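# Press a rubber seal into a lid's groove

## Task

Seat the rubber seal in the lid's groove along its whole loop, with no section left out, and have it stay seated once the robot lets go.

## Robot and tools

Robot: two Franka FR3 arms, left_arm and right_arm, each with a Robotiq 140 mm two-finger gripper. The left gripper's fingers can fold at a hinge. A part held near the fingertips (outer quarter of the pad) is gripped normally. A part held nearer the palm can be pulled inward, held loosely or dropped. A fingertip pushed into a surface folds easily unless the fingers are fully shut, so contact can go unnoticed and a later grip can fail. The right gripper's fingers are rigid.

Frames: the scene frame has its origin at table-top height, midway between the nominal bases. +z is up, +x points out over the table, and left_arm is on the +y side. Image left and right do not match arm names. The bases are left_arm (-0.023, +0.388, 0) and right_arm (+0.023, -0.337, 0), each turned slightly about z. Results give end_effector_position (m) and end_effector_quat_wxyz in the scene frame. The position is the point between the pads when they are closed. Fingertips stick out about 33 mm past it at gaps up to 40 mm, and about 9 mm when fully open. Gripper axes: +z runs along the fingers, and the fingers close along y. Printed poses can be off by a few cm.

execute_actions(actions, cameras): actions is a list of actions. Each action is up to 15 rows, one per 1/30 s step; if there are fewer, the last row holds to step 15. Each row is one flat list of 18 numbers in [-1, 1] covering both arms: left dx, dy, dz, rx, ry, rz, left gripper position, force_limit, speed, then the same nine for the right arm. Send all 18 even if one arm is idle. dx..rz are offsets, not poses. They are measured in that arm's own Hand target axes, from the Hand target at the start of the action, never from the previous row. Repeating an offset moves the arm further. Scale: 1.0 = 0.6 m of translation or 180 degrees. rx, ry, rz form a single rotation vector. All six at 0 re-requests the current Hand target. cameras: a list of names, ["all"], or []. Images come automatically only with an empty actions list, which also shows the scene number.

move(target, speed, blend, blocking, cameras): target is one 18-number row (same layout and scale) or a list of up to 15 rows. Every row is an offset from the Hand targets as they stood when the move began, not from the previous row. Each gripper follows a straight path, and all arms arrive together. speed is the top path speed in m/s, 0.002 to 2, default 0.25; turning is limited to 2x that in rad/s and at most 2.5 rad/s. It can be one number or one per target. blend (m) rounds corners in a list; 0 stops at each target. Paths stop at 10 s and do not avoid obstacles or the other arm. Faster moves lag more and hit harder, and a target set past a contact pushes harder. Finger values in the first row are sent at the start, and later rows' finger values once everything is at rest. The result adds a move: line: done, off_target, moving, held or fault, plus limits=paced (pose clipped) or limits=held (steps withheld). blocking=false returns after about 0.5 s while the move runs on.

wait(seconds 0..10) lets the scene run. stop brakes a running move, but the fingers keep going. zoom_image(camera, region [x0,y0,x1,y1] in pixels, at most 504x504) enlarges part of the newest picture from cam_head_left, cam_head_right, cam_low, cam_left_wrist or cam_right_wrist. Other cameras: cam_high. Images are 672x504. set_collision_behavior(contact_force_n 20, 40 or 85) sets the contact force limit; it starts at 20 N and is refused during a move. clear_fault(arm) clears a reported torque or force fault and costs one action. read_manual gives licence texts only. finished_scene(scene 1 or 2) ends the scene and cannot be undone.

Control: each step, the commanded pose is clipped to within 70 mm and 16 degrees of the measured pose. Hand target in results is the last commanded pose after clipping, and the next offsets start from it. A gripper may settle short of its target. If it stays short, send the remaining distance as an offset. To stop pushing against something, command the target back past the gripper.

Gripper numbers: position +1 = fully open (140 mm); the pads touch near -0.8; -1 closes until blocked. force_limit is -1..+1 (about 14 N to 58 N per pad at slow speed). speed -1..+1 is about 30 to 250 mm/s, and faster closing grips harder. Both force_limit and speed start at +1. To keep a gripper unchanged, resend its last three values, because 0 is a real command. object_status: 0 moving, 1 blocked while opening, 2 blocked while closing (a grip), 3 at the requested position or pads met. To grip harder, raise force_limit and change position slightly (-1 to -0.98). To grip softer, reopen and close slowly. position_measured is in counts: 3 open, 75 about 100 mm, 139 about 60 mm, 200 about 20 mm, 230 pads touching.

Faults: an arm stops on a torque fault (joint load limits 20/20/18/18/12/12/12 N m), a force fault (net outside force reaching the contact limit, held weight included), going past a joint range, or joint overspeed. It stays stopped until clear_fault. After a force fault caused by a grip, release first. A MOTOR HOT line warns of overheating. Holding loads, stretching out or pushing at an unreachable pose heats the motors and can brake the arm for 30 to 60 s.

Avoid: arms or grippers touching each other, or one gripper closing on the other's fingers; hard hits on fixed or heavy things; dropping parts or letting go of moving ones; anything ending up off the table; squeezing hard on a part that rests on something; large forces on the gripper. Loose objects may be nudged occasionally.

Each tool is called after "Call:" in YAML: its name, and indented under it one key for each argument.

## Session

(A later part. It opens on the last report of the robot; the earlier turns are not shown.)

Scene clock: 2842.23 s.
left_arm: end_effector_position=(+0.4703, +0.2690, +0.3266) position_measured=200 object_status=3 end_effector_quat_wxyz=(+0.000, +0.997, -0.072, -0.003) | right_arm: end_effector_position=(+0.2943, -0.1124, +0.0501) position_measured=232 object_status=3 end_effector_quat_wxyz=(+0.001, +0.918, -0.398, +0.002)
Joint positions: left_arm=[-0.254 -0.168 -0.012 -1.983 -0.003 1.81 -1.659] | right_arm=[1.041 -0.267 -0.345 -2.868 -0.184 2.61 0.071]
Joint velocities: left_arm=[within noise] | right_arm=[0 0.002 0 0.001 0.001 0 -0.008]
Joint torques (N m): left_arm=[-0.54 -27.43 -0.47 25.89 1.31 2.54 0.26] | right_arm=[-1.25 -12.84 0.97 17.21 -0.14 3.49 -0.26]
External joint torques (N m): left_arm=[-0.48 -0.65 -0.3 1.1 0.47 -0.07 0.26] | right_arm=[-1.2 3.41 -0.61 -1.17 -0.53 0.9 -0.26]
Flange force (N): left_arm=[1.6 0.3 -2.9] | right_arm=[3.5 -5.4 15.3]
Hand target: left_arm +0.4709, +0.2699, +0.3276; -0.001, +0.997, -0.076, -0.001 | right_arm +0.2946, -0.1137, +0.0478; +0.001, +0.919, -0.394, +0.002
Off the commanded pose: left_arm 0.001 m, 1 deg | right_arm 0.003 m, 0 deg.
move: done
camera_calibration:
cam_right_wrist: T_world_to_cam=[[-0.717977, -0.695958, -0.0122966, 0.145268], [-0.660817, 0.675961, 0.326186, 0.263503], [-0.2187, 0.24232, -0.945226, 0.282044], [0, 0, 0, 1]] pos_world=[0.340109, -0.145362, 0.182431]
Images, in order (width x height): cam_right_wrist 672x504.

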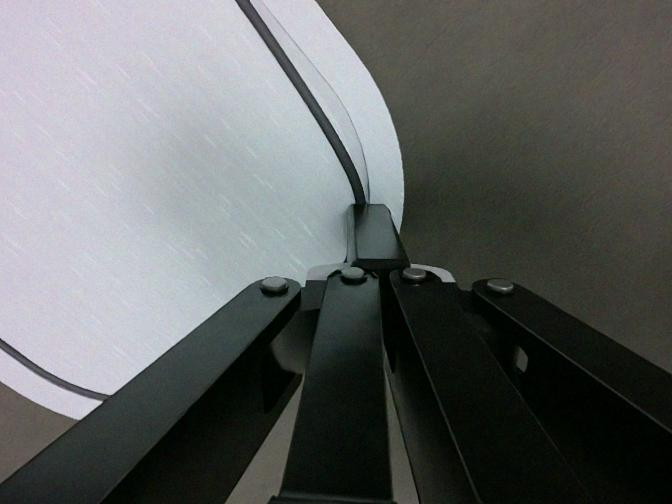

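Call:
move:
  target:
    - [0,0,0,0,0,0,-0.56,-1,-1,0,0,-0.0038,0,0,0,-1,-1,-0.5]
    - [0,0,0,0,0,0,-0.56,-1,-1,0.0095,-0.002,-0.0042,0,0,-0.032,-1,-1,-0.5]
    - [0,0,0,0,0,0,-0.56,-1,-1,0.0095,0.0055,-0.0025,0,0,-0.032,-1,-1,-0.5]
    - [0,0,0,0,0,0,-0.56,-1,-1,0.0095,0.0035,0,0,0,-0.032,-1,-1,-0.5]
  speed: [0.02,0.015,0.012,0.012]
  cameras: ["cam_right_wrist"]

Call:
zoom_image:
  camera: "cam_right_wrist"
  region: [280, 80, 420, 220]

Scene clock: 2856.43 s.
left_arm: end_effector_position=(+0.4703, +0.2690, +0.3266) position_measured=200 object_status=3 end_effector_quat_wxyz=(+0.000, +0.997, -0.072, -0.003) | right_arm: end_effector_position=(+0.2980, -0.1176, +0.0501) position_measured=232 object_status=3 end_effector_quat_wxyz=(-0.001, +0.937, -0.350, +0.003)
Joint positions: left_arm=[-0.254 -0.168 -0.012 -1.983 -0.003 1.81 -1.659] | right_arm=[1.044 -0.273 -0.37 -2.873 -0.202 2.614 -0.037]
Joint torques (N m): left_arm=[-0.5 -27.44 -0.48 25.93 1.32 2.55 0.29] | right_arm=[-0.78 -13.14 1.52 16.85 0.1 2.65 -0.17]
External joint torques (N m): left_arm=[-0.48 -0.79 -0.36 1.22 0.47 -0.06 0.29] | right_arm=[-0.76 2.76 -0.25 -1.46 -0.29 0.05 -0.17]
Flange force (N): left_arm=[1.6 0.3 -3.2] | right_arm=[2.2 -2.7 10.1]
Hand target: left_arm +0.4709, +0.2699, +0.3276; -0.001, +0.997, -0.076, -0.001 | right_arm +0.2970, -0.1193, +0.0478; +0.001, +0.938, -0.348, +0.002
Off the commanded pose: left_arm 0.001 m, 1 deg | right_arm 0.003 m, 0 deg.
move: done
camera_calibration:
cam_right_wrist: T_world_to_cam=[[-0.642131, -0.766429, -0.0159373, 0.113571], [-0.728239, 0.603378, 0.324965, 0.280983], [-0.239446, 0.220277, -0.945592, 0.287689], [0, 0, 0, 1]] pos_world=[0.346436, -0.145866, 0.182537]
Images, in order (width x height): cam_right_wrist 672x504.

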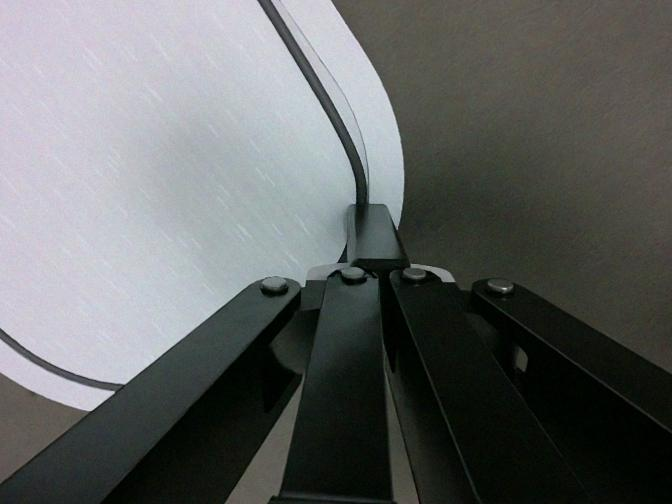

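Scaled by 3.600 from the camera's 672x504 image, which has a finer 960x720 frame.

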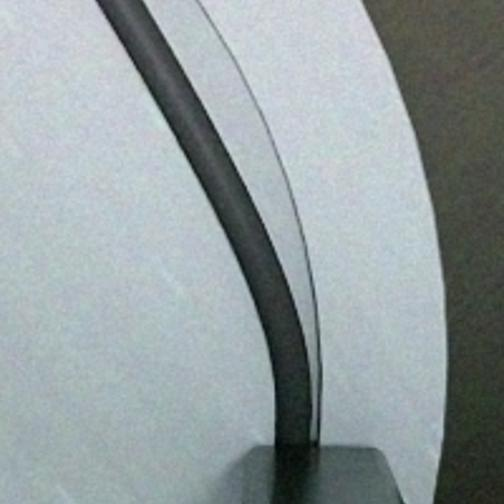

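Call:
move:
  target:
    - [0,0,0,0,0,0,-0.56,-1,-1,0,0,-0.0038,0,0,0,-1,-1,-0.5]
    - [0,0,0,0,0,0,-0.56,-1,-1,0.0128,-0.003,-0.0042,0,0,-0.043,-1,-1,-0.5]
    - [0,0,0,0,0,0,-0.56,-1,-1,0.0128,0.0048,-0.0025,0,0,-0.043,-1,-1,-0.5]
    - [0,0,0,0,0,0,-0.56,-1,-1,0.0128,0.0028,0,0,0,-0.043,-1,-1,-0.5]
  speed: [0.02,0.015,0.012,0.012]
  cameras: ["cam_right_wrist"]

Call:
zoom_image:
  camera: "cam_right_wrist"
  region: [280, 80, 420, 220]

Scene clock: 2870.33 s.
left_arm: end_effector_position=(+0.4703, +0.2690, +0.3266) position_measured=200 object_status=3 end_effector_quat_wxyz=(+0.000, +0.997, -0.072, -0.003) | right_arm: end_effector_position=(+0.3028, -0.1240, +0.0501) position_measured=232 object_status=3 end_effector_quat_wxyz=(-0.001, +0.958, -0.285, +0.003)
Joint positions: left_arm=[-0.254 -0.168 -0.012 -1.983 -0.003 1.81 -1.659] | right_arm=[1.056 -0.277 -0.41 -2.873 -0.225 2.611 -0.18]
Joint torques (N m): left_arm=[-0.52 -27.42 -0.53 25.9 1.32 2.54 0.29] | right_arm=[-0.69 -12.74 1.62 16.85 0.11 2.76 -0.1]
External joint torques (N m): left_arm=[-0.64 -0.77 -0.56 1.18 0.46 -0.06 0.29] | right_arm=[-0.79 2.8 -0.49 -1.42 -0.27 0.15 -0.1]
Flange force (N): left_arm=[1.5 0.6 -3.1] | right_arm=[2.9 -2.6 10.9]
Hand target: left_arm +0.4709, +0.2699, +0.3276; -0.001, +0.997, -0.076, -0.001 | right_arm +0.3018, -0.1256, +0.0479; +0.002, +0.959, -0.284, +0.002
Off the commanded pose: left_arm 0.001 m, 1 deg | right_arm 0.003 m, 0 deg.
move: done
camera_calibration:
cam_right_wrist: T_world_to_cam=[[-0.532878, -0.84606, -0.0149739, 0.0687015], [-0.802992, 0.500012, 0.324331, 0.298164], [-0.266917, 0.184853, -0.945825, 0.294255], [0, 0, 0, 1]] pos_world=[0.354575, -0.145354, 0.182639]
Images, in order (width x height): cam_right_wrist 672x504.

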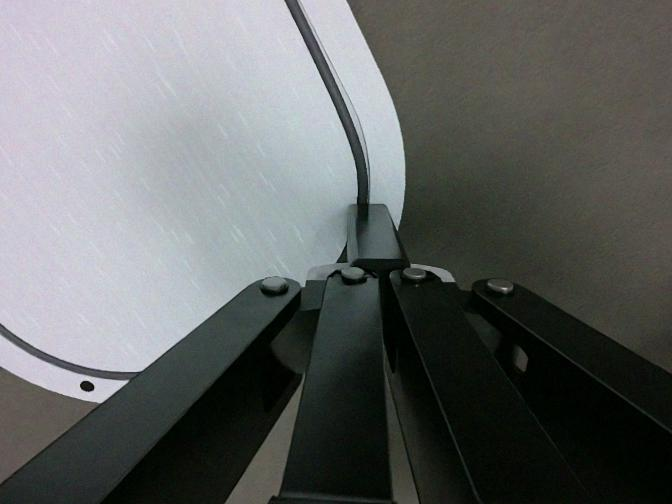

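Scaled by 3.600 from the camera's 672x504 image, which has a finer 960x720 frame.

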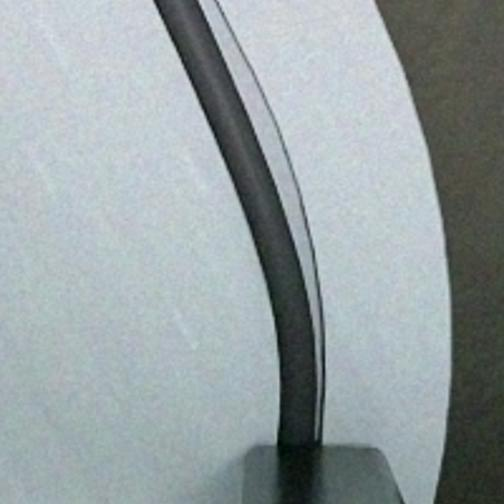

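Call:
move:
  target:
    - [0,0,0,0,0,0,-0.56,-1,-1,0,0,-0.0038,0,0,0,-1,-1,-0.5]
    - [0,0,0,0,0,0,-0.56,-1,-1,0.0145,-0.0035,-0.0042,0,0,-0.045,-1,-1,-0.5]
    - [0,0,0,0,0,0,-0.56,-1,-1,0.0145,0.0040,-0.0025,0,0,-0.045,-1,-1,-0.5]
    - [0,0,0,0,0,0,-0.56,-1,-1,0.0145,0.0020,0,0,0,-0.045,-1,-1,-0.5]
  speed: [0.02,0.015,0.012,0.012]
  cameras: ["cam_right_wrist"]

Call:
zoom_image:
  camera: "cam_right_wrist"
  region: [280, 80, 420, 220]

Scene clock: 2883.93 s.
left_arm: end_effector_position=(+0.4703, +0.2690, +0.3266) position_measured=200 object_status=3 end_effector_quat_wxyz=(+0.000, +0.997, -0.072, -0.003) | right_arm: end_effector_position=(+0.3094, -0.1297, +0.0501) position_measured=232 object_status=3 end_effector_quat_wxyz=(-0.001, +0.976, -0.217, +0.003)
Joint positions: left_arm=[-0.254 -0.168 -0.012 -1.983 -0.003 1.81 -1.659] | right_arm=[1.074 -0.276 -0.456 -2.866 -0.246 2.609 -0.331]
Joint torques (N m): left_arm=[-0.53 -27.42 -0.49 25.92 1.32 2.54 0.26] | right_arm=[-1.44 -12.55 2.09 16.83 0.11 2.76 -0.14]
External joint torques (N m): left_arm=[-0.5 -0.79 -0.35 1.22 0.47 -0.06 0.26] | right_arm=[-1.4 2.84 -0.14 -1.5 -0.3 0.13 -0.14]
Flange force (N): left_arm=[1.6 0.4 -3.2] | right_arm=[2.9 -0.7 10.2]
Hand target: left_arm +0.4709, +0.2699, +0.3276; -0.001, +0.997, -0.076, -0.001 | right_arm +0.3084, -0.1313, +0.0479; +0.002, +0.977, -0.215, +0.002
Off the commanded pose: left_arm 0.001 m, 1 deg | right_arm 0.003 m, 0 deg.
move: done
camera_calibration:
cam_right_wrist: T_world_to_cam=[[-0.408123, -0.912816, -0.0142184, 0.020125], [-0.865575, 0.381957, 0.323865, 0.310396], [-0.290198, 0.144484, -0.945997, 0.299029], [0, 0, 0, 1]] pos_world=[0.363663, -0.143393, 0.18264]
Images, in order (width x height): cam_right_wrist 672x504.

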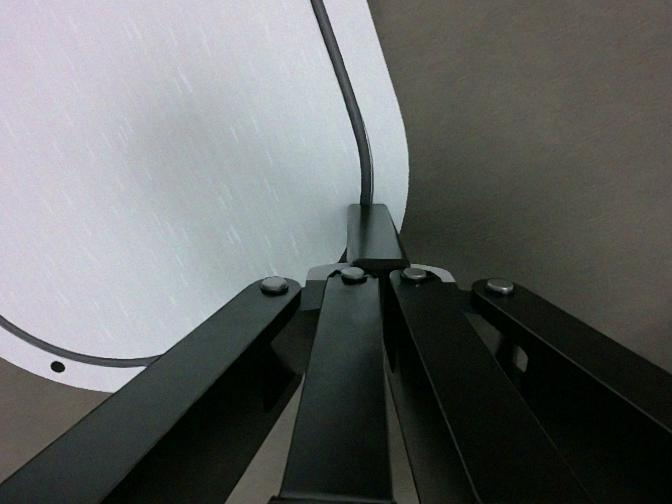

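Scaled by 3.600 from the camera's 672x504 image, which has a finer 960x720 frame.

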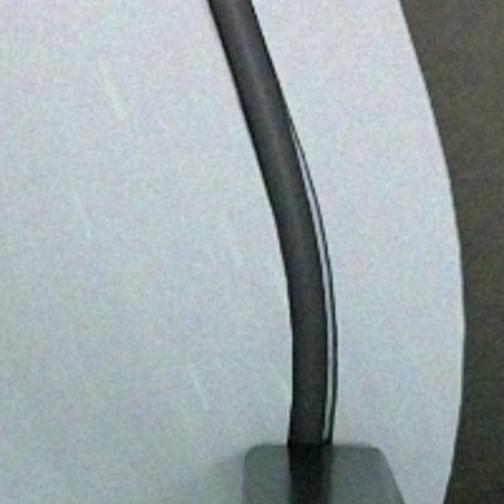

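Call:
move:
  target:
    - [0,0,0,0,0,0,-0.56,-1,-1,0,0,-0.0038,0,0,0,-1,-1,-0.5]
    - [0,0,0,0,0,0,-0.56,-1,-1,0.017,-0.004,-0.0042,0,0,-0.048,-1,-1,-0.5]
    - [0,0,0,0,0,0,-0.56,-1,-1,0.017,0.0020,-0.0025,0,0,-0.048,-1,-1,-0.5]
    - [0,0,0,0,0,0,-0.56,-1,-1,0.017,0.0008,0,0,0,-0.048,-1,-1,-0.5]
  speed: [0.02,0.015,0.012,0.012]
  cameras: ["cam_right_wrist"]

Call:
zoom_image:
  camera: "cam_right_wrist"
  region: [280, 80, 420, 220]

Scene clock: 2899.13 s.
left_arm: end_effector_position=(+0.4703, +0.2690, +0.3266) position_measured=200 object_status=3 end_effector_quat_wxyz=(+0.000, +0.997, -0.072, -0.003) | right_arm: end_effector_position=(+0.3182, -0.1344, +0.0501) position_measured=232 object_status=3 end_effector_quat_wxyz=(+0.000, +0.990, -0.143, +0.003)
Joint positions: left_arm=[-0.254 -0.168 -0.012 -1.983 -0.003 1.81 -1.659] | right_arm=[1.099 -0.267 -0.508 -2.851 -0.261 2.606 -0.495]
Joint torques (N m): left_arm=[-0.5 -27.43 -0.47 25.88 1.32 2.54 0.3] | right_arm=[-0.99 -12.63 2.11 16.83 0.04 2.88 -0.06]
External joint torques (N m): left_arm=[-0.39 -0.86 -0.25 1.19 0.47 -0.06 0.3] | right_arm=[-0.98 2.7 -0.38 -1.49 -0.37 0.23 -0.06]
Flange force (N): left_arm=[1.3 0.1 -3.2] | right_arm=[2.6 -0.4 10.3]
Hand target: left_arm +0.4709, +0.2699, +0.3276; -0.001, +0.997, -0.076, -0.001 | right_arm +0.3175, -0.1360, +0.0480; +0.002, +0.990, -0.141, +0.002
Off the commanded pose: left_arm 0.001 m, 1 deg | right_arm 0.003 m, 0 deg.
move: done
camera_calibration:
cam_right_wrist: T_world_to_cam=[[-0.266586, -0.963728, -0.0126193, -0.0325816], [-0.912751, 0.248236, 0.324444, 0.316865], [-0.309544, 0.0980107, -0.945821, 0.302228], [0, 0, 0, 1]] pos_world=[0.374086, -0.139679, 0.182637]
Images, in order (width x height): cam_right_wrist 672x504.

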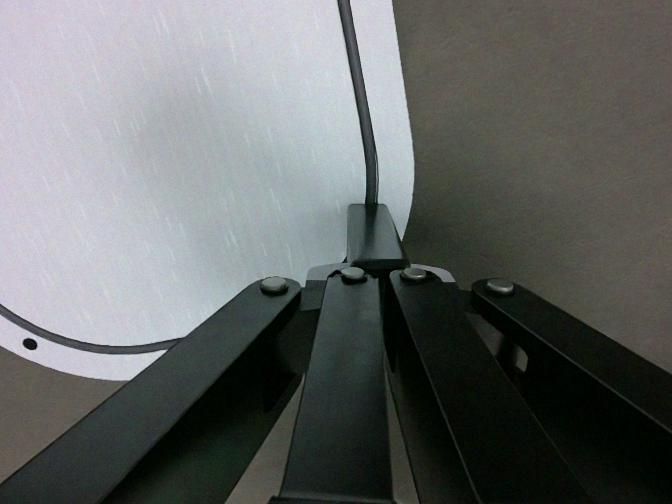

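Scaled by 3.600 from the camera's 672x504 image, which has a finer 960x720 frame.

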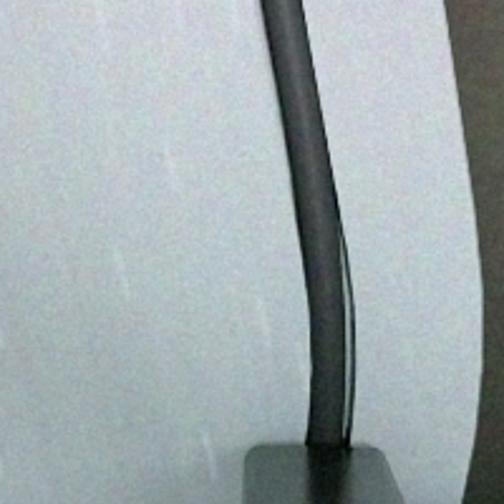

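Call:
move:
  target:
    - [0,0,0,0,0,0,-0.56,-1,-1,0,0,-0.0038,0,0,0,-1,-1,-0.5]
    - [0,0,0,0,0,0,-0.56,-1,-1,0.021,0.0010,-0.0042,0,0,-0.035,-1,-1,-0.5]
    - [0,0,0,0,0,0,-0.56,-1,-1,0.021,0.0048,-0.0025,0,0,-0.035,-1,-1,-0.5]
    - [0,0,0,0,0,0,-0.56,-1,-1,0.021,0.0035,0,0,0,-0.035,-1,-1,-0.5]
  speed: [0.02,0.015,0.012,0.012]
  cameras: ["cam_right_wrist"]

Call:
zoom_image:
  camera: "cam_right_wrist"
  region: [280, 80, 420, 220]

Scene clock: 2914.40 s.
left_arm: end_effector_position=(+0.4703, +0.2690, +0.3266) position_measured=200 object_status=3 end_effector_quat_wxyz=(+0.000, +0.997, -0.072, -0.003) | right_arm: end_effector_position=(+0.3294, -0.1405, +0.0501) position_measured=232 object_status=3 end_effector_quat_wxyz=(+0.001, +0.996, -0.088, +0.002)
Joint positions: left_arm=[-0.254 -0.168 -0.012 -1.983 -0.003 1.81 -1.659] | right_arm=[1.12 -0.253 -0.56 -2.831 -0.269 2.602 -0.63]
Joint velocities: left_arm=[within noise] | right_arm=[0.002 -0.001 -0.001 0 0.001 0.001 -0.005]
Joint torques (N m): left_arm=[-0.51 -27.44 -0.41 25.92 1.32 2.55 0.27] | right_arm=[-0.78 -12.39 2.5 16.7 0.11 3.22 -0.19]
External joint torques (N m): left_arm=[-0.44 -0.63 -0.23 1.09 0.47 -0.08 0.27] | right_arm=[-0.79 3.03 -0.18 -1.62 -0.3 0.56 -0.19]
Flange force (N): left_arm=[1.7 0.2 -2.9] | right_arm=[3.1 -1.2 13.0]
Hand target: left_arm +0.4709, +0.2699, +0.3276; -0.001, +0.997, -0.076, -0.001 | right_arm +0.3290, -0.1416, +0.0480; +0.002, +0.996, -0.086, +0.002
Off the commanded pose: left_arm 0.001 m, 1 deg | right_arm 0.002 m, 0 deg.
move: done
camera_calibration:
cam_right_wrist: T_world_to_cam=[[-0.159744, -0.9871, -0.0107351, -0.0740405], [-0.934012, 0.147615, 0.325318, 0.321408], [-0.319537, 0.0619943, -0.945544, 0.304362], [0, 0, 0, 1]] pos_world=[0.385626, -0.139399, 0.182434]
Images, in order (width x height): cam_right_wrist 672x504.

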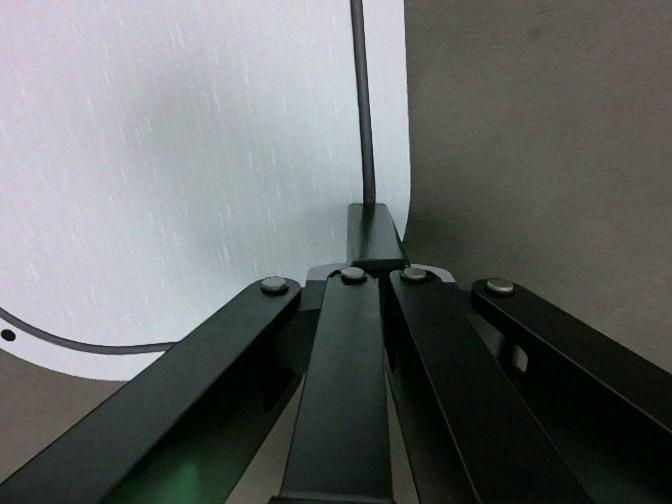

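Scaled by 3.600 from the camera's 672x504 image, which has a finer 960x720 frame.

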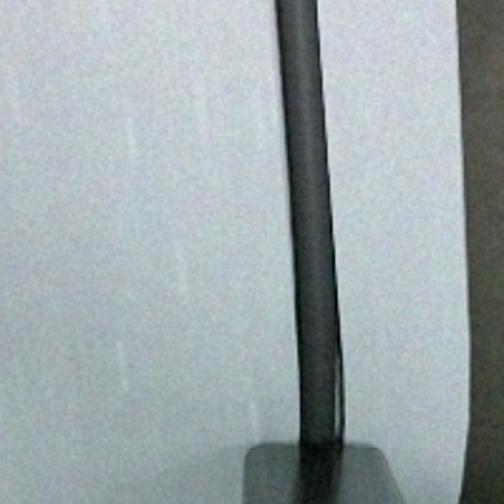

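Call:
move:
  target:
    - [0,0,0,0,0,0,-0.56,-1,-1,0,0,-0.0038,0,0,0,-1,-1,-0.5]
    - [0,0,0,0,0,0,-0.56,-1,-1,0.0267,-0.001,-0.0042,0,0,-0.022,-1,-1,-0.5]
    - [0,0,0,0,0,0,-0.56,-1,-1,0.0267,0.0015,-0.0025,0,0,-0.022,-1,-1,-0.5]
    - [0,0,0,0,0,0,-0.56,-1,-1,0.0267,0.0005,0,0,0,-0.022,-1,-1,-0.5]
  speed: [0.02,0.02,0.012,0.012]

Call:
move:
  target:
    - [0,0,0,0,0,0,-0.56,-1,-1,0,0,-0.0038,0,0,0,-1,-1,-0.5]
    - [0,0,0,0,0,0,-0.56,-1,-1,0.0300,0,-0.0042,0,0,0,-1,-1,-0.5]
    - [0,0,0,0,0,0,-0.56,-1,-1,0.0300,0,0,0,0,0,-1,-1,-0.5]
  speed: [0.02,0.02,0.012]
  cameras: ["cam_right_wrist"]

Call:
zoom_image:
  camera: "cam_right_wrist"
  region: [280, 80, 420, 220]

Scene clock: 2930.07 s.
left_arm: end_effector_position=(+0.4703, +0.2690, +0.3266) position_measured=200 object_status=3 end_effector_quat_wxyz=(+0.000, +0.997, -0.072, -0.003) | right_arm: end_effector_position=(+0.3457, -0.1443, +0.0500) position_measured=232 object_status=3 end_effector_quat_wxyz=(+0.001, +0.999, -0.054, +0.003)
Joint positions: left_arm=[-0.254 -0.168 -0.012 -1.983 -0.003 1.81 -1.659] | right_arm=[1.165 -0.224 -0.632 -2.794 -0.266 2.6 -0.731]
Joint velocities: left_arm=[within noise] | right_arm=[0.005 0 -0.006 0.001 0.001 0 -0.005]
Joint torques (N m): left_arm=[-0.54 -27.44 -0.49 25.87 1.31 2.54 0.28] | right_arm=[-0.34 -12.83 3.56 16.57 0.59 3.17 -0.19]
External joint torques (N m): left_arm=[-0.61 -0.81 -0.46 1.16 0.46 -0.07 0.29] | right_arm=[-0.35 2.79 0.78 -1.77 0.17 0.51 -0.19]
Flange force (N): left_arm=[1.3 0.5 -3.1] | right_arm=[1.9 -2.9 12.1]
Hand target: left_arm +0.4709, +0.2699, +0.3276; -0.001, +0.997, -0.076, -0.001 | right_arm +0.3447, -0.1446, +0.0481; +0.002, +0.999, -0.052, +0.002
Off the commanded pose: left_arm 0.001 m, 1 deg | right_arm 0.002 m, 0 deg.
move: done

Scene clock: 2932.57 s.
left_arm: end_effector_position=(+0.4703, +0.2690, +0.3266) position_measured=200 object_status=3 end_effector_quat_wxyz=(+0.000, +0.997, -0.072, -0.003) | right_arm: end_effector_position=(+0.3630, -0.1454, +0.0500) position_measured=232 object_status=3 end_effector_quat_wxyz=(+0.001, +0.999, -0.053, +0.002)
Joint positions: left_arm=[-0.254 -0.168 -0.012 -1.983 -0.003 1.81 -1.659] | right_arm=[1.197 -0.182 -0.68 -2.751 -0.231 2.6 -0.782]
Joint velocities: left_arm=[within noise] | right_arm=[0.001 0 0 -0.001 0.002 0 -0.006]
Joint torques (N m): left_arm=[-0.54 -27.43 -0.46 25.89 1.33 2.55 0.27] | right_arm=[-0.65 -13.36 2.11 17.13 0.45 3.09 -0.1]
External joint torques (N m): left_arm=[-0.55 -0.84 -0.37 1.2 0.47 -0.06 0.27] | right_arm=[-0.67 2.82 -0.44 -1.27 0.03 0.44 -0.1]
Flange force (N): left_arm=[1.4 0.4 -3.2] | right_arm=[4.5 -2.0 12.2]
Hand target: left_arm +0.4709, +0.2699, +0.3276; -0.001, +0.997, -0.076, -0.001 | right_arm +0.3626, -0.1465, +0.0481; +0.002, +0.999, -0.052, +0.002
Off the commanded pose: left_arm 0.001 m, 1 deg | right_arm 0.002 m, 0 deg.
move: done
camera_calibration:
cam_right_wrist: T_world_to_cam=[[-0.0897638, -0.99591, -0.0102944, -0.100184], [-0.942215, 0.0815654, 0.324927, 0.346947], [-0.322759, 0.0388663, -0.945683, 0.313317], [0, 0, 0, 1]] pos_world=[0.419032, -0.140251, 0.182535]
Images, in order (width x height): cam_right_wrist 672x504.

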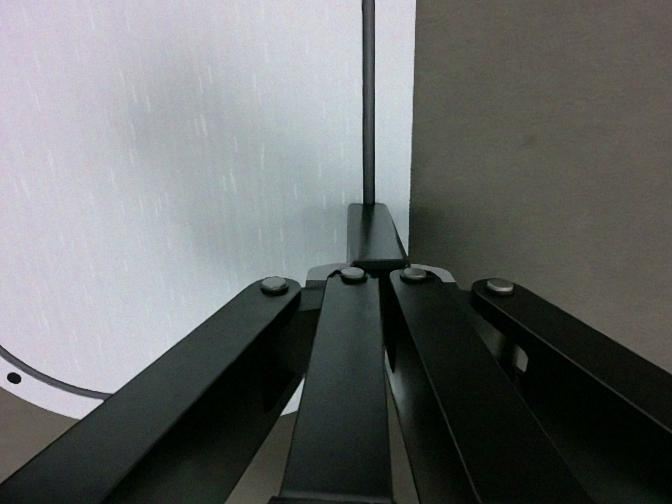

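Scaled by 3.600 from the camera's 672x504 image, which has a finer 960x720 frame.

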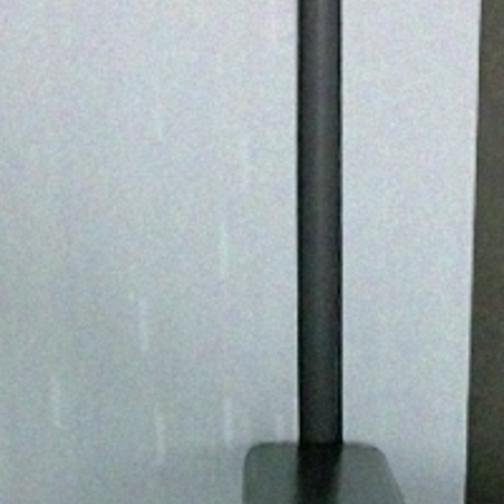

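Call:
move:
  target:
    - [0,0,0,0,0,0,-0.56,-1,-1,0,0,-0.0038,0,0,0,-1,-1,-0.5]
    - [0,0,0,0,0,0,-0.56,-1,-1,0.0320,0.0005,-0.0042,0,0,0,-1,-1,-0.5]
    - [0,0,0,0,0,0,-0.56,-1,-1,0.0320,0.0005,0,0,0,0,-1,-1,-0.5]
  speed: [0.02,0.02,0.012]

Call:
move:
  target:
    - [0,0,0,0,0,0,-0.56,-1,-1,0,0,-0.0038,0,0,0,-1,-1,-0.5]
    - [0,0,0,0,0,0,-0.56,-1,-1,0.0320,0.0005,-0.0042,0,0,0,-1,-1,-0.5]
    - [0,0,0,0,0,0,-0.56,-1,-1,0.0320,0.0005,0,0,0,0,-1,-1,-0.5]
  speed: [0.02,0.02,0.012]
  cameras: ["cam_right_wrist"]

Call:
zoom_image:
  camera: "cam_right_wrist"
  region: [280, 80, 420, 220]

Scene clock: 2944.43 s.
left_arm: end_effector_position=(+0.4703, +0.2690, +0.3266) position_measured=200 object_status=3 end_effector_quat_wxyz=(+0.000, +0.997, -0.072, -0.003) | right_arm: end_effector_position=(+0.3820, -0.1473, +0.0501) position_measured=232 object_status=3 end_effector_quat_wxyz=(+0.001, +0.999, -0.053, +0.002)
Joint positions: left_arm=[-0.254 -0.168 -0.012 -1.983 -0.003 1.81 -1.659] | right_arm=[1.227 -0.135 -0.725 -2.704 -0.181 2.599 -0.845]
Joint velocities: left_arm=[within noise] | right_arm=[-0.001 -0.001 -0.001 0 0.002 0 -0.006]
Joint torques (N m): left_arm=[-0.55 -27.45 -0.46 25.89 1.33 2.54 0.27] | right_arm=[-0.69 -14.29 1.69 17.47 0.44 2.96 -0.04]
External joint torques (N m): left_arm=[-0.59 -0.81 -0.41 1.14 0.47 -0.08 0.27] | right_arm=[-0.61 2.78 -0.32 -1.18 0.02 0.3 -0.04]
Flange force (N): left_arm=[1.3 0.4 -3.1] | right_arm=[4.5 -2.2 11.3]
Hand target: left_arm +0.4709, +0.2699, +0.3276; -0.001, +0.997, -0.076, -0.001 | right_arm +0.3817, -0.1488, +0.0482; +0.002, +0.999, -0.052, +0.002
Off the commanded pose: left_arm 0.001 m, 1 deg | right_arm 0.002 m, 0 deg.
move: done

Scene clock: 2947.13 s.
left_arm: end_effector_position=(+0.4703, +0.2690, +0.3266) position_measured=200 object_status=3 end_effector_quat_wxyz=(+0.000, +0.997, -0.072, -0.003) | right_arm: end_effector_position=(+0.4011, -0.1497, +0.0501) position_measured=232 object_status=3 end_effector_quat_wxyz=(+0.001, +0.999, -0.053, +0.002)
Joint positions: left_arm=[-0.254 -0.168 -0.012 -1.983 -0.003 1.81 -1.659] | right_arm=[1.247 -0.084 -0.759 -2.655 -0.118 2.595 -0.916]
Joint velocities: left_arm=[within noise] | right_arm=[0.001 0 0 0 0.001 0.001 -0.006]
Joint torques (N m): left_arm=[-0.54 -27.42 -0.47 25.96 1.33 2.55 0.28] | right_arm=[-0.66 -15.38 1.11 17.59 0.47 2.94 -0.19]
External joint torques (N m): left_arm=[-0.47 -0.76 -0.3 1.24 0.48 -0.06 0.28] | right_arm=[-0.54 2.58 -0.19 -1.26 0.03 0.28 -0.19]
Flange force (N): left_arm=[1.7 0.3 -3.3] | right_arm=[4.7 -1.9 11.1]
Hand target: left_arm +0.4709, +0.2699, +0.3276; -0.001, +0.997, -0.076, -0.001 | right_arm +0.4007, -0.1511, +0.0483; +0.002, +0.999, -0.052, +0.002
Off the commanded pose: left_arm 0.001 m, 1 deg | right_arm 0.002 m, 0 deg.
move: done
camera_calibration:
cam_right_wrist: T_world_to_cam=[[-0.089781, -0.995902, -0.0109134, -0.100923], [-0.942175, 0.0813751, 0.325091, 0.383121], [-0.322871, 0.0394693, -0.94562, 0.325908], [0, 0, 0, 1]] pos_world=[0.457132, -0.144549, 0.182534]
Images, in order (width x height): cam_right_wrist 672x504.

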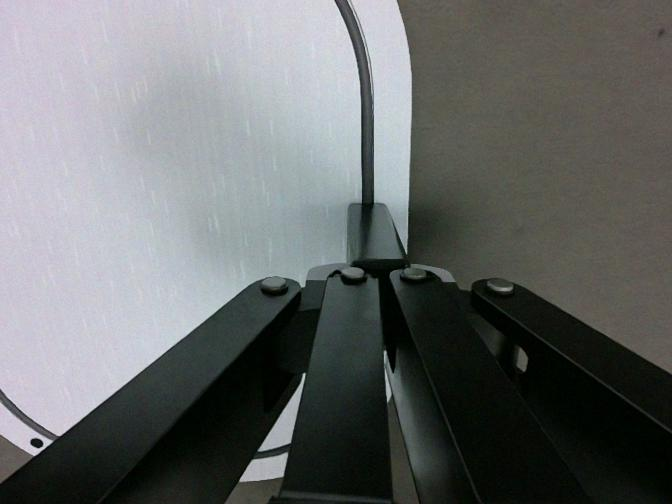

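Scaled by 3.600 from the camera's 672x504 image, which has a finer 960x720 frame.

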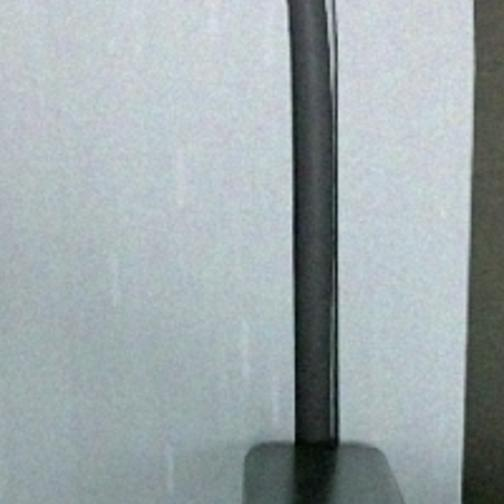

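Call:
move:
  target:
    - [0,0,0,0,0,0,-0.56,-1,-1,0,0,-0.01,0,0,0,-1,-1,-0.5]
    - [0,0,0,0,0,0,-0.56,-1,-1,-0.1813,-0.1319,-0.3195,0,0,0,-1,-1,-0.5]
  speed: [0.02,0.1]
  cameras: ["cam_right_wrist"]

Call:
zoom_image:
  camera: "cam_right_wrist"
  region: [180, 0, 540, 270]

Scene clock: 2971.53 s.
left_arm: end_effector_position=(+0.4703, +0.2690, +0.3266) position_measured=200 object_status=3 end_effector_quat_wxyz=(+0.000, +0.997, -0.072, -0.003) | right_arm: end_effector_position=(+0.3007, -0.0601, +0.2389) position_measured=232 object_status=3 end_effector_quat_wxyz=(+0.002, +0.999, -0.048, +0.003)
Joint positions: left_arm=[-0.254 -0.168 -0.012 -1.983 -0.003 1.81 -1.659] | right_arm=[1.188 -0.523 -0.322 -2.513 -0.183 2.006 -0.532]
Joint velocities: left_arm=[within noise] | right_arm=[0 0 0 0 0.001 -0.001 0.006]
Joint torques (N m): left_arm=[-0.54 -27.43 -0.48 25.92 1.32 2.54 0.3] | right_arm=[-0.96 -13.22 4.97 24.8 0.86 2.43 0.34]
External joint torques (N m): left_arm=[-0.58 -0.82 -0.43 1.2 0.46 -0.07 0.3] | right_arm=[-0.94 0.08 1.14 0.37 0.16 -0.22 0.34]
Flange force (N): left_arm=[1.4 0.4 -3.2] | right_arm=[-1.4 -0.6 -1.8]
Hand target: left_arm +0.4709, +0.2699, +0.3276; -0.001, +0.997, -0.076, -0.001 | right_arm +0.3002, -0.0603, +0.2393; +0.002, +0.999, -0.052, +0.002
Off the commanded pose: left_arm 0.001 m, 1 deg | right_arm 0.001 m, 0 deg.
move: done
camera_calibration:
cam_right_wrist: T_world_to_cam=[[-0.0791466, -0.996831, -0.00795707, -0.0227738], [-0.943353, 0.0723157, 0.323814, 0.220006], [-0.322213, 0.0331351, -0.946087, 0.467991], [0, 0, 0, 1]] pos_world=[0.356534, -0.0541185, 0.371338]
Images, in order (width x height): cam_right_wrist 672x504.

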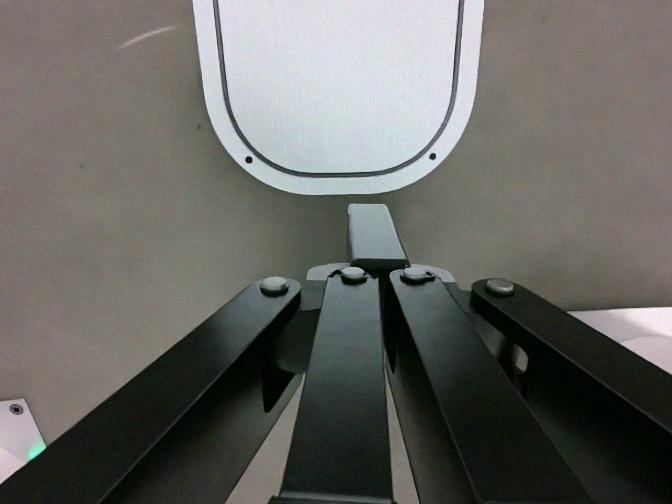

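Scaled by 1.400 from the camera's 672x504 image, which has a finer 960x720 frame.

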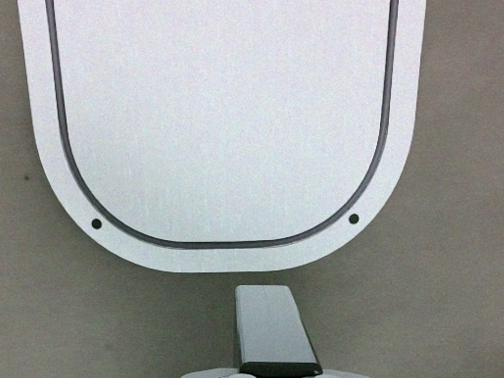

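Call:
zoom_image:
  camera: "cam_right_wrist"
  region: [200, 40, 350, 190]

Call:
zoom_image:
  camera: "cam_right_wrist"
  region: [340, 40, 490, 190]

Scaled by 3.360 from the camera's 672x504 image, which has a finer 960x720 frame.

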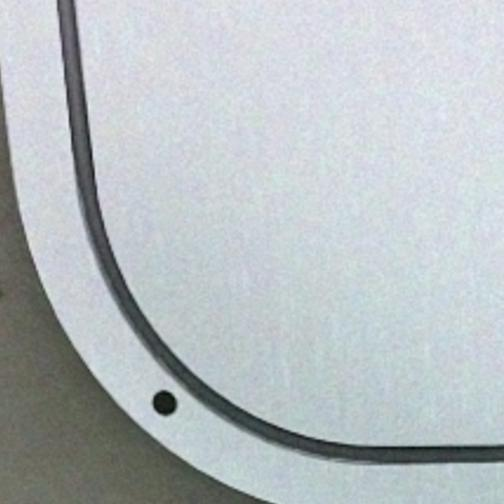

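Scaled by 3.360 from the camera's 672x504 image, which has a finer 960x720 frame.

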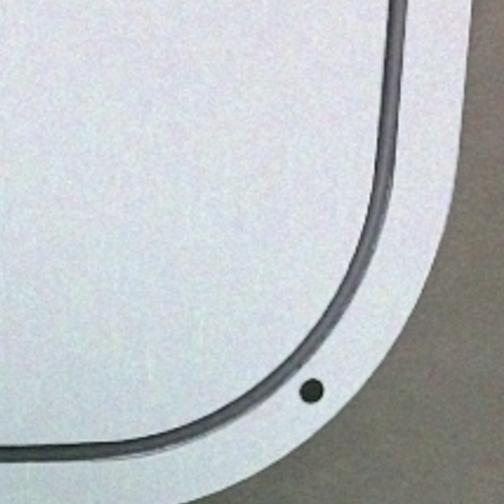

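Call:
move:
  target:
    - [0,0,0,0,0,0,-0.56,-1,-1,0.2153,0.1312,0.2738,0,0,0,-1,-1,-0.5]
    - [0,0,0,0,0,0,-0.56,-1,-1,0.2153,0.1312,0.308,0,0,0,-1,-1,-0.5]
    - [0,0,0,0,0,0,-0.56,-1,-1,0.2153,0.1312,0.3205,0,0,0,-1,-1,-0.5]
  speed: [0.12,0.04,0.015]
  cameras: ["cam_right_wrist"]

Call:
zoom_image:
  camera: "cam_right_wrist"
  region: [260, 20, 440, 220]

Scene clock: 3032.97 s.
left_arm: end_effector_position=(+0.4703, +0.2690, +0.3266) position_measured=200 object_status=3 end_effector_quat_wxyz=(+0.000, +0.997, -0.072, -0.003) | right_arm: end_effector_position=(+0.4213, -0.1520, +0.0500) position_measured=232 object_status=3 end_effector_quat_wxyz=(+0.001, +0.999, -0.054, +0.001)
Joint positions: left_arm=[-0.254 -0.168 -0.012 -1.983 -0.003 1.81 -1.659] | right_arm=[1.223 -0.022 -0.748 -2.599 -0.035 2.584 -1]
Joint velocities: left_arm=[within noise] | right_arm=[-0.001 0 -0.002 0 0 0 -0.004]
Joint torques (N m): left_arm=[-0.54 -27.45 -0.5 25.94 1.32 2.55 0.28] | right_arm=[-0.04 -16.79 1.05 17.3 0.73 3.51 -0.13]
External joint torques (N m): left_arm=[-0.53 -0.92 -0.39 1.28 0.47 -0.05 0.28] | right_arm=[-0.07 3.2 0.62 -1.94 0.29 0.83 -0.13]
Flange force (N): left_arm=[1.4 0.4 -3.4] | right_arm=[4.8 -3.5 16.1]
Hand target: left_arm +0.4709, +0.2699, +0.3276; -0.001, +0.997, -0.076, -0.001 | right_arm +0.4211, -0.1528, +0.0477; +0.002, +0.999, -0.052, +0.002
Off the commanded pose: left_arm 0.001 m, 1 deg | right_arm 0.002 m, 0 deg.
move: done
camera_calibration:
cam_right_wrist: T_world_to_cam=[[-0.0907944, -0.99582, -0.00995597, -0.10106], [-0.941426, 0.0825662, 0.326954, 0.402163], [-0.324766, 0.0390584, -0.944988, 0.33315], [0, 0, 0, 1]] pos_world=[0.477627, -0.146855, 0.182327]
Images, in order (width x height): cam_right_wrist 672x504.

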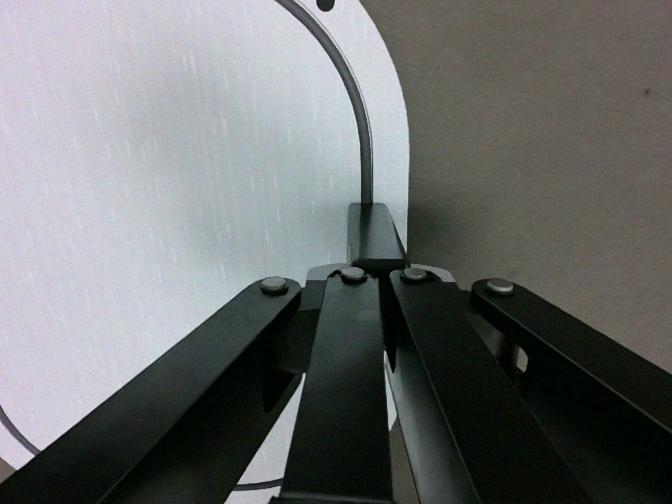

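Scaled by 2.520 from the camera's 672x504 image, which has a finer 960x720 frame.

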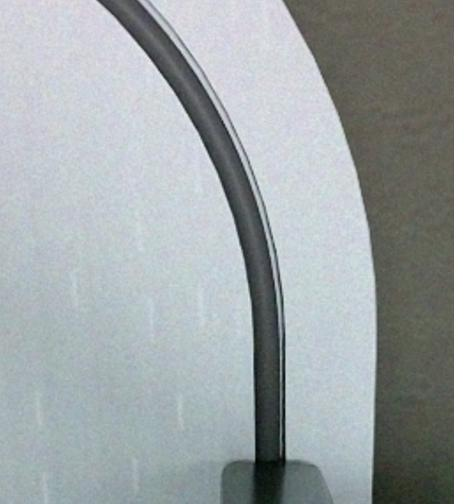

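Call:
move:
  target:
    - [0,0,0,0,0,0,-0.56,-1,-1,0,0,-0.0038,0,0,0,-1,-1,-0.5]
    - [0,0,0,0,0,0,-0.56,-1,-1,0.0233,-0.001,-0.0042,0,0,-0.02,-1,-1,-0.5]
    - [0,0,0,0,0,0,-0.56,-1,-1,0.0233,0.002,-0.0025,0,0,-0.02,-1,-1,-0.5]
    - [0,0,0,0,0,0,-0.56,-1,-1,0.0233,0.0005,0,0,0,-0.02,-1,-1,-0.5]
  speed: [0.02,0.02,0.012,0.012]
  cameras: ["cam_right_wrist"]

Call:
zoom_image:
  camera: "cam_right_wrist"
  region: [280, 80, 420, 220]

Scene clock: 3065.33 s.
left_arm: end_effector_position=(+0.4703, +0.2690, +0.3266) position_measured=200 object_status=3 end_effector_quat_wxyz=(+0.000, +0.997, -0.072, -0.003) | right_arm: end_effector_position=(+0.4332, -0.1527, +0.0499) position_measured=232 object_status=3 end_effector_quat_wxyz=(+0.001, +1.000, -0.021, +0.000)
Joint positions: left_arm=[-0.254 -0.168 -0.012 -1.983 -0.003 1.81 -1.659] | right_arm=[1.221 0.016 -0.752 -2.562 0.019 2.573 -1.118]
Joint velocities: left_arm=[within noise] | right_arm=[-0.001 0.001 -0.001 0 0.001 0 -0.006]
Joint torques (N m): left_arm=[-0.52 -27.45 -0.48 25.93 1.32 2.54 0.28] | right_arm=[-1.56 -16.8 -0.31 18.34 0.3 3.83 -0.11]
External joint torques (N m): left_arm=[-0.62 -0.56 -0.49 1.06 0.46 -0.08 0.28] | right_arm=[-1.66 4.23 -0.13 -1.09 -0.14 1.14 -0.11]
Flange force (N): left_arm=[1.7 0.6 -2.9] | right_arm=[9.5 -2.2 17.6]
Hand target: left_arm +0.4709, +0.2699, +0.3276; -0.001, +0.997, -0.076, -0.001 | right_arm +0.4349, -0.1545, +0.0478; +0.002, +1.000, -0.021, +0.002
Off the commanded pose: left_arm 0.001 m, 1 deg | right_arm 0.003 m, 0 deg.
move: done
camera_calibration:
cam_right_wrist: T_world_to_cam=[[-0.026339, -0.999594, -0.0108282, -0.129102], [-0.943624, 0.0212858, 0.330336, 0.404852], [-0.329971, 0.0189184, -0.943801, 0.336034], [0, 0, 0, 1]] pos_world=[0.489509, -0.144025, 0.182015]
Images, in order (width x height): cam_right_wrist 672x504.

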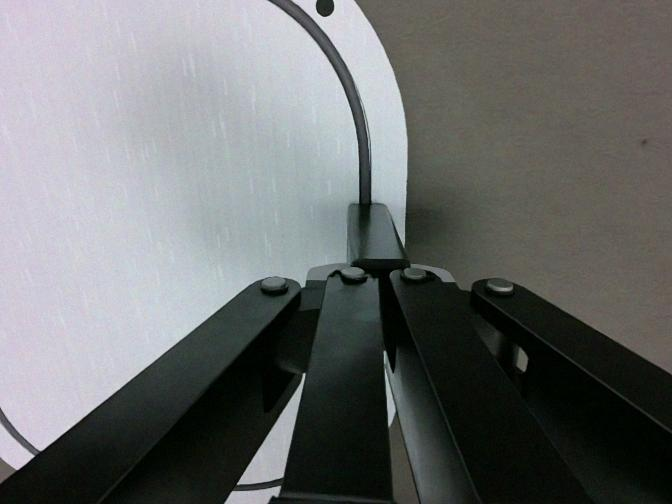

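Scaled by 3.600 from the camera's 672x504 image, which has a finer 960x720 frame.

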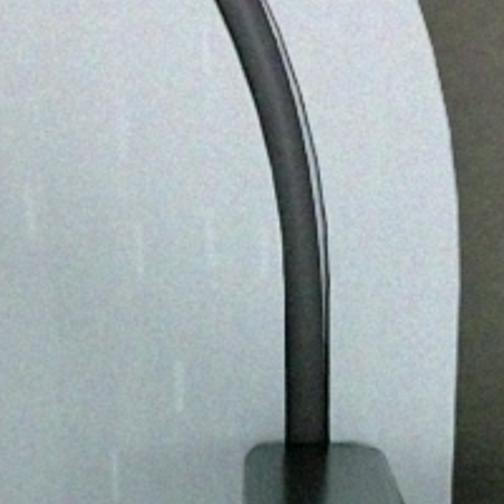

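Call:
move:
  target:
    - [0,0,0,0,0,0,-0.56,-1,-1,0,0,-0.0115,0,0,0,-1,-1,-0.5]
    - [0,0,0,0,0,0,-0.56,-1,-1,0.0235,-0.0012,-0.0115,0,0,-0.05,-1,-1,-0.5]
    - [0,0,0,0,0,0,-0.56,-1,-1,0.0235,-0.0012,-0.0025,0,0,-0.05,-1,-1,-0.5]
  speed: [0.03,0.04,0.012]
  cameras: ["cam_right_wrist"]

Call:
zoom_image:
  camera: "cam_right_wrist"
  region: [280, 80, 420, 220]

Scene clock: 3090.20 s.
left_arm: end_effector_position=(+0.4703, +0.2690, +0.3266) position_measured=200 object_status=3 end_effector_quat_wxyz=(+0.000, +0.997, -0.072, -0.003) | right_arm: end_effector_position=(+0.4482, -0.1539, +0.0502) position_measured=232 object_status=3 end_effector_quat_wxyz=(+0.002, +0.998, +0.057, +0.001)
Joint positions: left_arm=[-0.254 -0.168 -0.012 -1.983 -0.003 1.81 -1.659] | right_arm=[1.212 0.06 -0.752 -2.519 0.067 2.561 -1.322]
Joint velocities: left_arm=[within noise] | right_arm=[0.001 0.001 -0.001 -0.001 0.001 0 -0.007]
Joint torques (N m): left_arm=[-0.54 -27.44 -0.51 25.94 1.32 2.55 0.29] | right_arm=[-1 -20.92 -0.2 18.86 0.59 3.15 -0.11]
External joint torques (N m): left_arm=[-0.58 -0.63 -0.46 1.09 0.46 -0.08 0.29] | right_arm=[-0.94 1.34 0.97 -0.61 0.11 0.49 -0.11]
Flange force (N): left_arm=[1.6 0.5 -2.9] | right_arm=[3.8 -0.6 7.8]
Hand target: left_arm +0.4709, +0.2699, +0.3276; -0.001, +0.997, -0.076, -0.001 | right_arm +0.4491, -0.1544, +0.0493; +0.002, +0.998, +0.058, +0.001
Off the commanded pose: left_arm 0.001 m, 1 deg | right_arm 0.001 m, 0 deg.
move: done
camera_calibration:
cam_right_wrist: T_world_to_cam=[[0.129627, -0.991534, -0.00759832, -0.198752], [-0.936092, -0.124899, 0.328835, 0.393168], [-0.327, -0.0355132, -0.944357, 0.331567], [0, 0, 0, 1]] pos_world=[0.502228, -0.136189, 0.182319]
Images, in order (width x height): cam_right_wrist 672x504.

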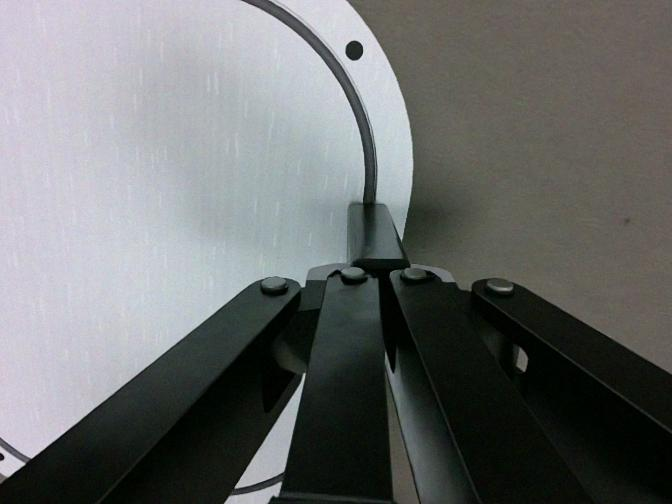

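Scaled by 3.600 from the camera's 672x504 image, which has a finer 960x720 frame.

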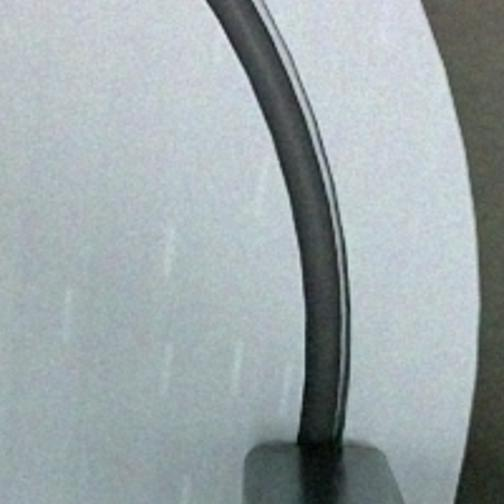

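Call:
move:
  target:
    - [0,0,0,0,0,0,-0.56,-1,-1,0,0.0025,0,0,0,0,-1,-1,-0.5]
    - [0,0,0,0,0,0,-0.56,-1,-1,0,0.0015,0.0025,0,0,0,-1,-1,-0.5]
    - [0,0,0,0,0,0,-0.56,-1,-1,0,0.001,-0.0015,0,0,0,-1,-1,-0.5]
    - [0,0,0,0,0,0,-0.56,-1,-1,0.0225,-0.003,-0.0020,0,0,-0.075,-1,-1,-0.5]
  speed: [0.015,0.012,0.02,0.02]

Call:
move:
  target:
    - [0,0,0,0,0,0,-0.56,-1,-1,0,0.004,0.0005,0,0,0,-1,-1,-0.5]
    - [0,0,0,0,0,0,-0.56,-1,-1,0,0.003,0.0042,0,0,0,-1,-1,-0.5]
  speed: [0.015,0.012]
  cameras: ["cam_right_wrist"]

Call:
zoom_image:
  camera: "cam_right_wrist"
  region: [280, 80, 420, 220]

Scene clock: 3110.60 s.
left_arm: end_effector_position=(+0.4703, +0.2690, +0.3266) position_measured=200 object_status=3 end_effector_quat_wxyz=(+0.000, +0.997, -0.072, -0.003) | right_arm: end_effector_position=(+0.4622, -0.1509, +0.0509) position_measured=232 object_status=3 end_effector_quat_wxyz=(+0.003, +0.985, +0.173, +0.002)
Joint positions: left_arm=[-0.254 -0.168 -0.012 -1.983 -0.003 1.81 -1.659] | right_arm=[1.178 0.1 -0.721 -2.475 0.107 2.55 -1.591]
Joint velocities: left_arm=[within noise] | right_arm=[0 0.001 -0.001 0.001 0 0 -0.006]
Joint torques (N m): left_arm=[-0.55 -27.47 -0.46 25.92 1.33 2.54 0.28] | right_arm=[-0.96 -23.8 -0.73 19.88 0.67 2.64 -0.2]
External joint torques (N m): left_arm=[-0.53 -0.8 -0.34 1.2 0.47 -0.06 0.28] | right_arm=[-0.92 0.28 1.13 0.23 0.17 -0.02 -0.2]
Flange force (N): left_arm=[1.5 0.3 -3.2] | right_arm=[4.4 0.5 3.7]
Hand target: left_arm +0.4709, +0.2699, +0.3276; -0.001, +0.997, -0.076, -0.001 | right_arm +0.4623, -0.1510, +0.0505; +0.002, +0.985, +0.175, +0.001
Off the commanded pose: left_arm 0.001 m, 1 deg | right_arm 0.000 m, 0 deg.
move: done

Scene clock: 3111.80 s.
left_arm: end_effector_position=(+0.4703, +0.2690, +0.3266) position_measured=200 object_status=3 end_effector_quat_wxyz=(+0.000, +0.997, -0.072, -0.003) | right_arm: end_effector_position=(+0.4629, -0.1522, +0.0500) position_measured=232 object_status=3 end_effector_quat_wxyz=(+0.001, +0.985, +0.173, +0.001)
Joint positions: left_arm=[-0.254 -0.168 -0.012 -1.983 -0.003 1.81 -1.659] | right_arm=[1.173 0.103 -0.72 -2.474 0.116 2.55 -1.602]
Joint velocities: left_arm=[within noise] | right_arm=[-0.002 0.001 -0.001 0 0.001 0.001 -0.005]
Joint torques (N m): left_arm=[-0.54 -27.44 -0.43 25.89 1.32 2.55 0.28] | right_arm=[-0.6 -21.57 -0.37 18.79 0.82 3.41 -0.14]
External joint torques (N m): left_arm=[-0.42 -0.96 -0.2 1.23 0.48 -0.05 0.28] | right_arm=[-0.73 2.68 1.39 -0.93 0.33 0.74 -0.14]
Flange force (N): left_arm=[1.1 0.1 -3.2] | right_arm=[7.7 -0.1 13.9]
Hand target: left_arm +0.4709, +0.2699, +0.3276; -0.001, +0.997, -0.076, -0.001 | right_arm +0.4629, -0.1527, +0.0480; +0.002, +0.985, +0.175, +0.001
Off the commanded pose: left_arm 0.001 m, 1 deg | right_arm 0.002 m, 0 deg.
move: done
camera_calibration:
cam_right_wrist: T_world_to_cam=[[0.356836, -0.934126, -0.00871832, -0.295469], [-0.881602, -0.339829, 0.327559, 0.349326], [-0.308944, -0.109199, -0.944791, 0.316711], [0, 0, 0, 1]] pos_world=[0.511247, -0.12271, 0.182224]
Images, in order (width x height): cam_right_wrist 672x504.

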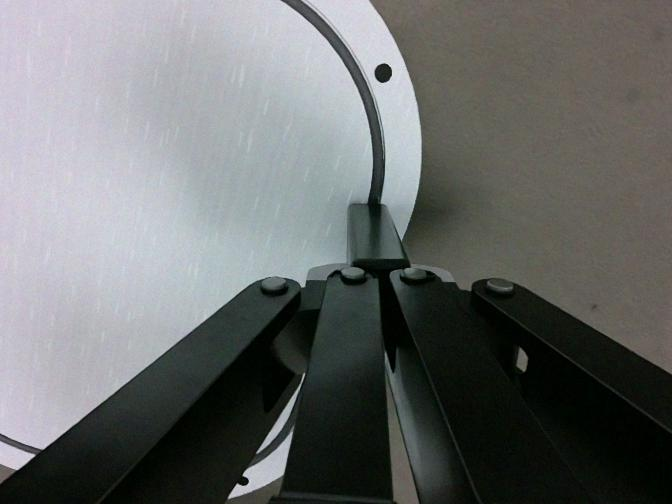

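Scaled by 3.600 from the camera's 672x504 image, which has a finer 960x720 frame.

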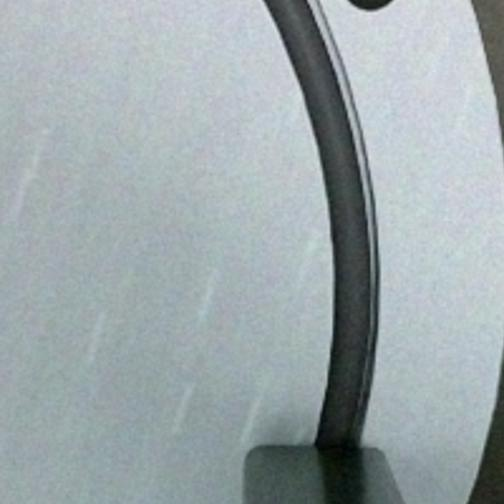

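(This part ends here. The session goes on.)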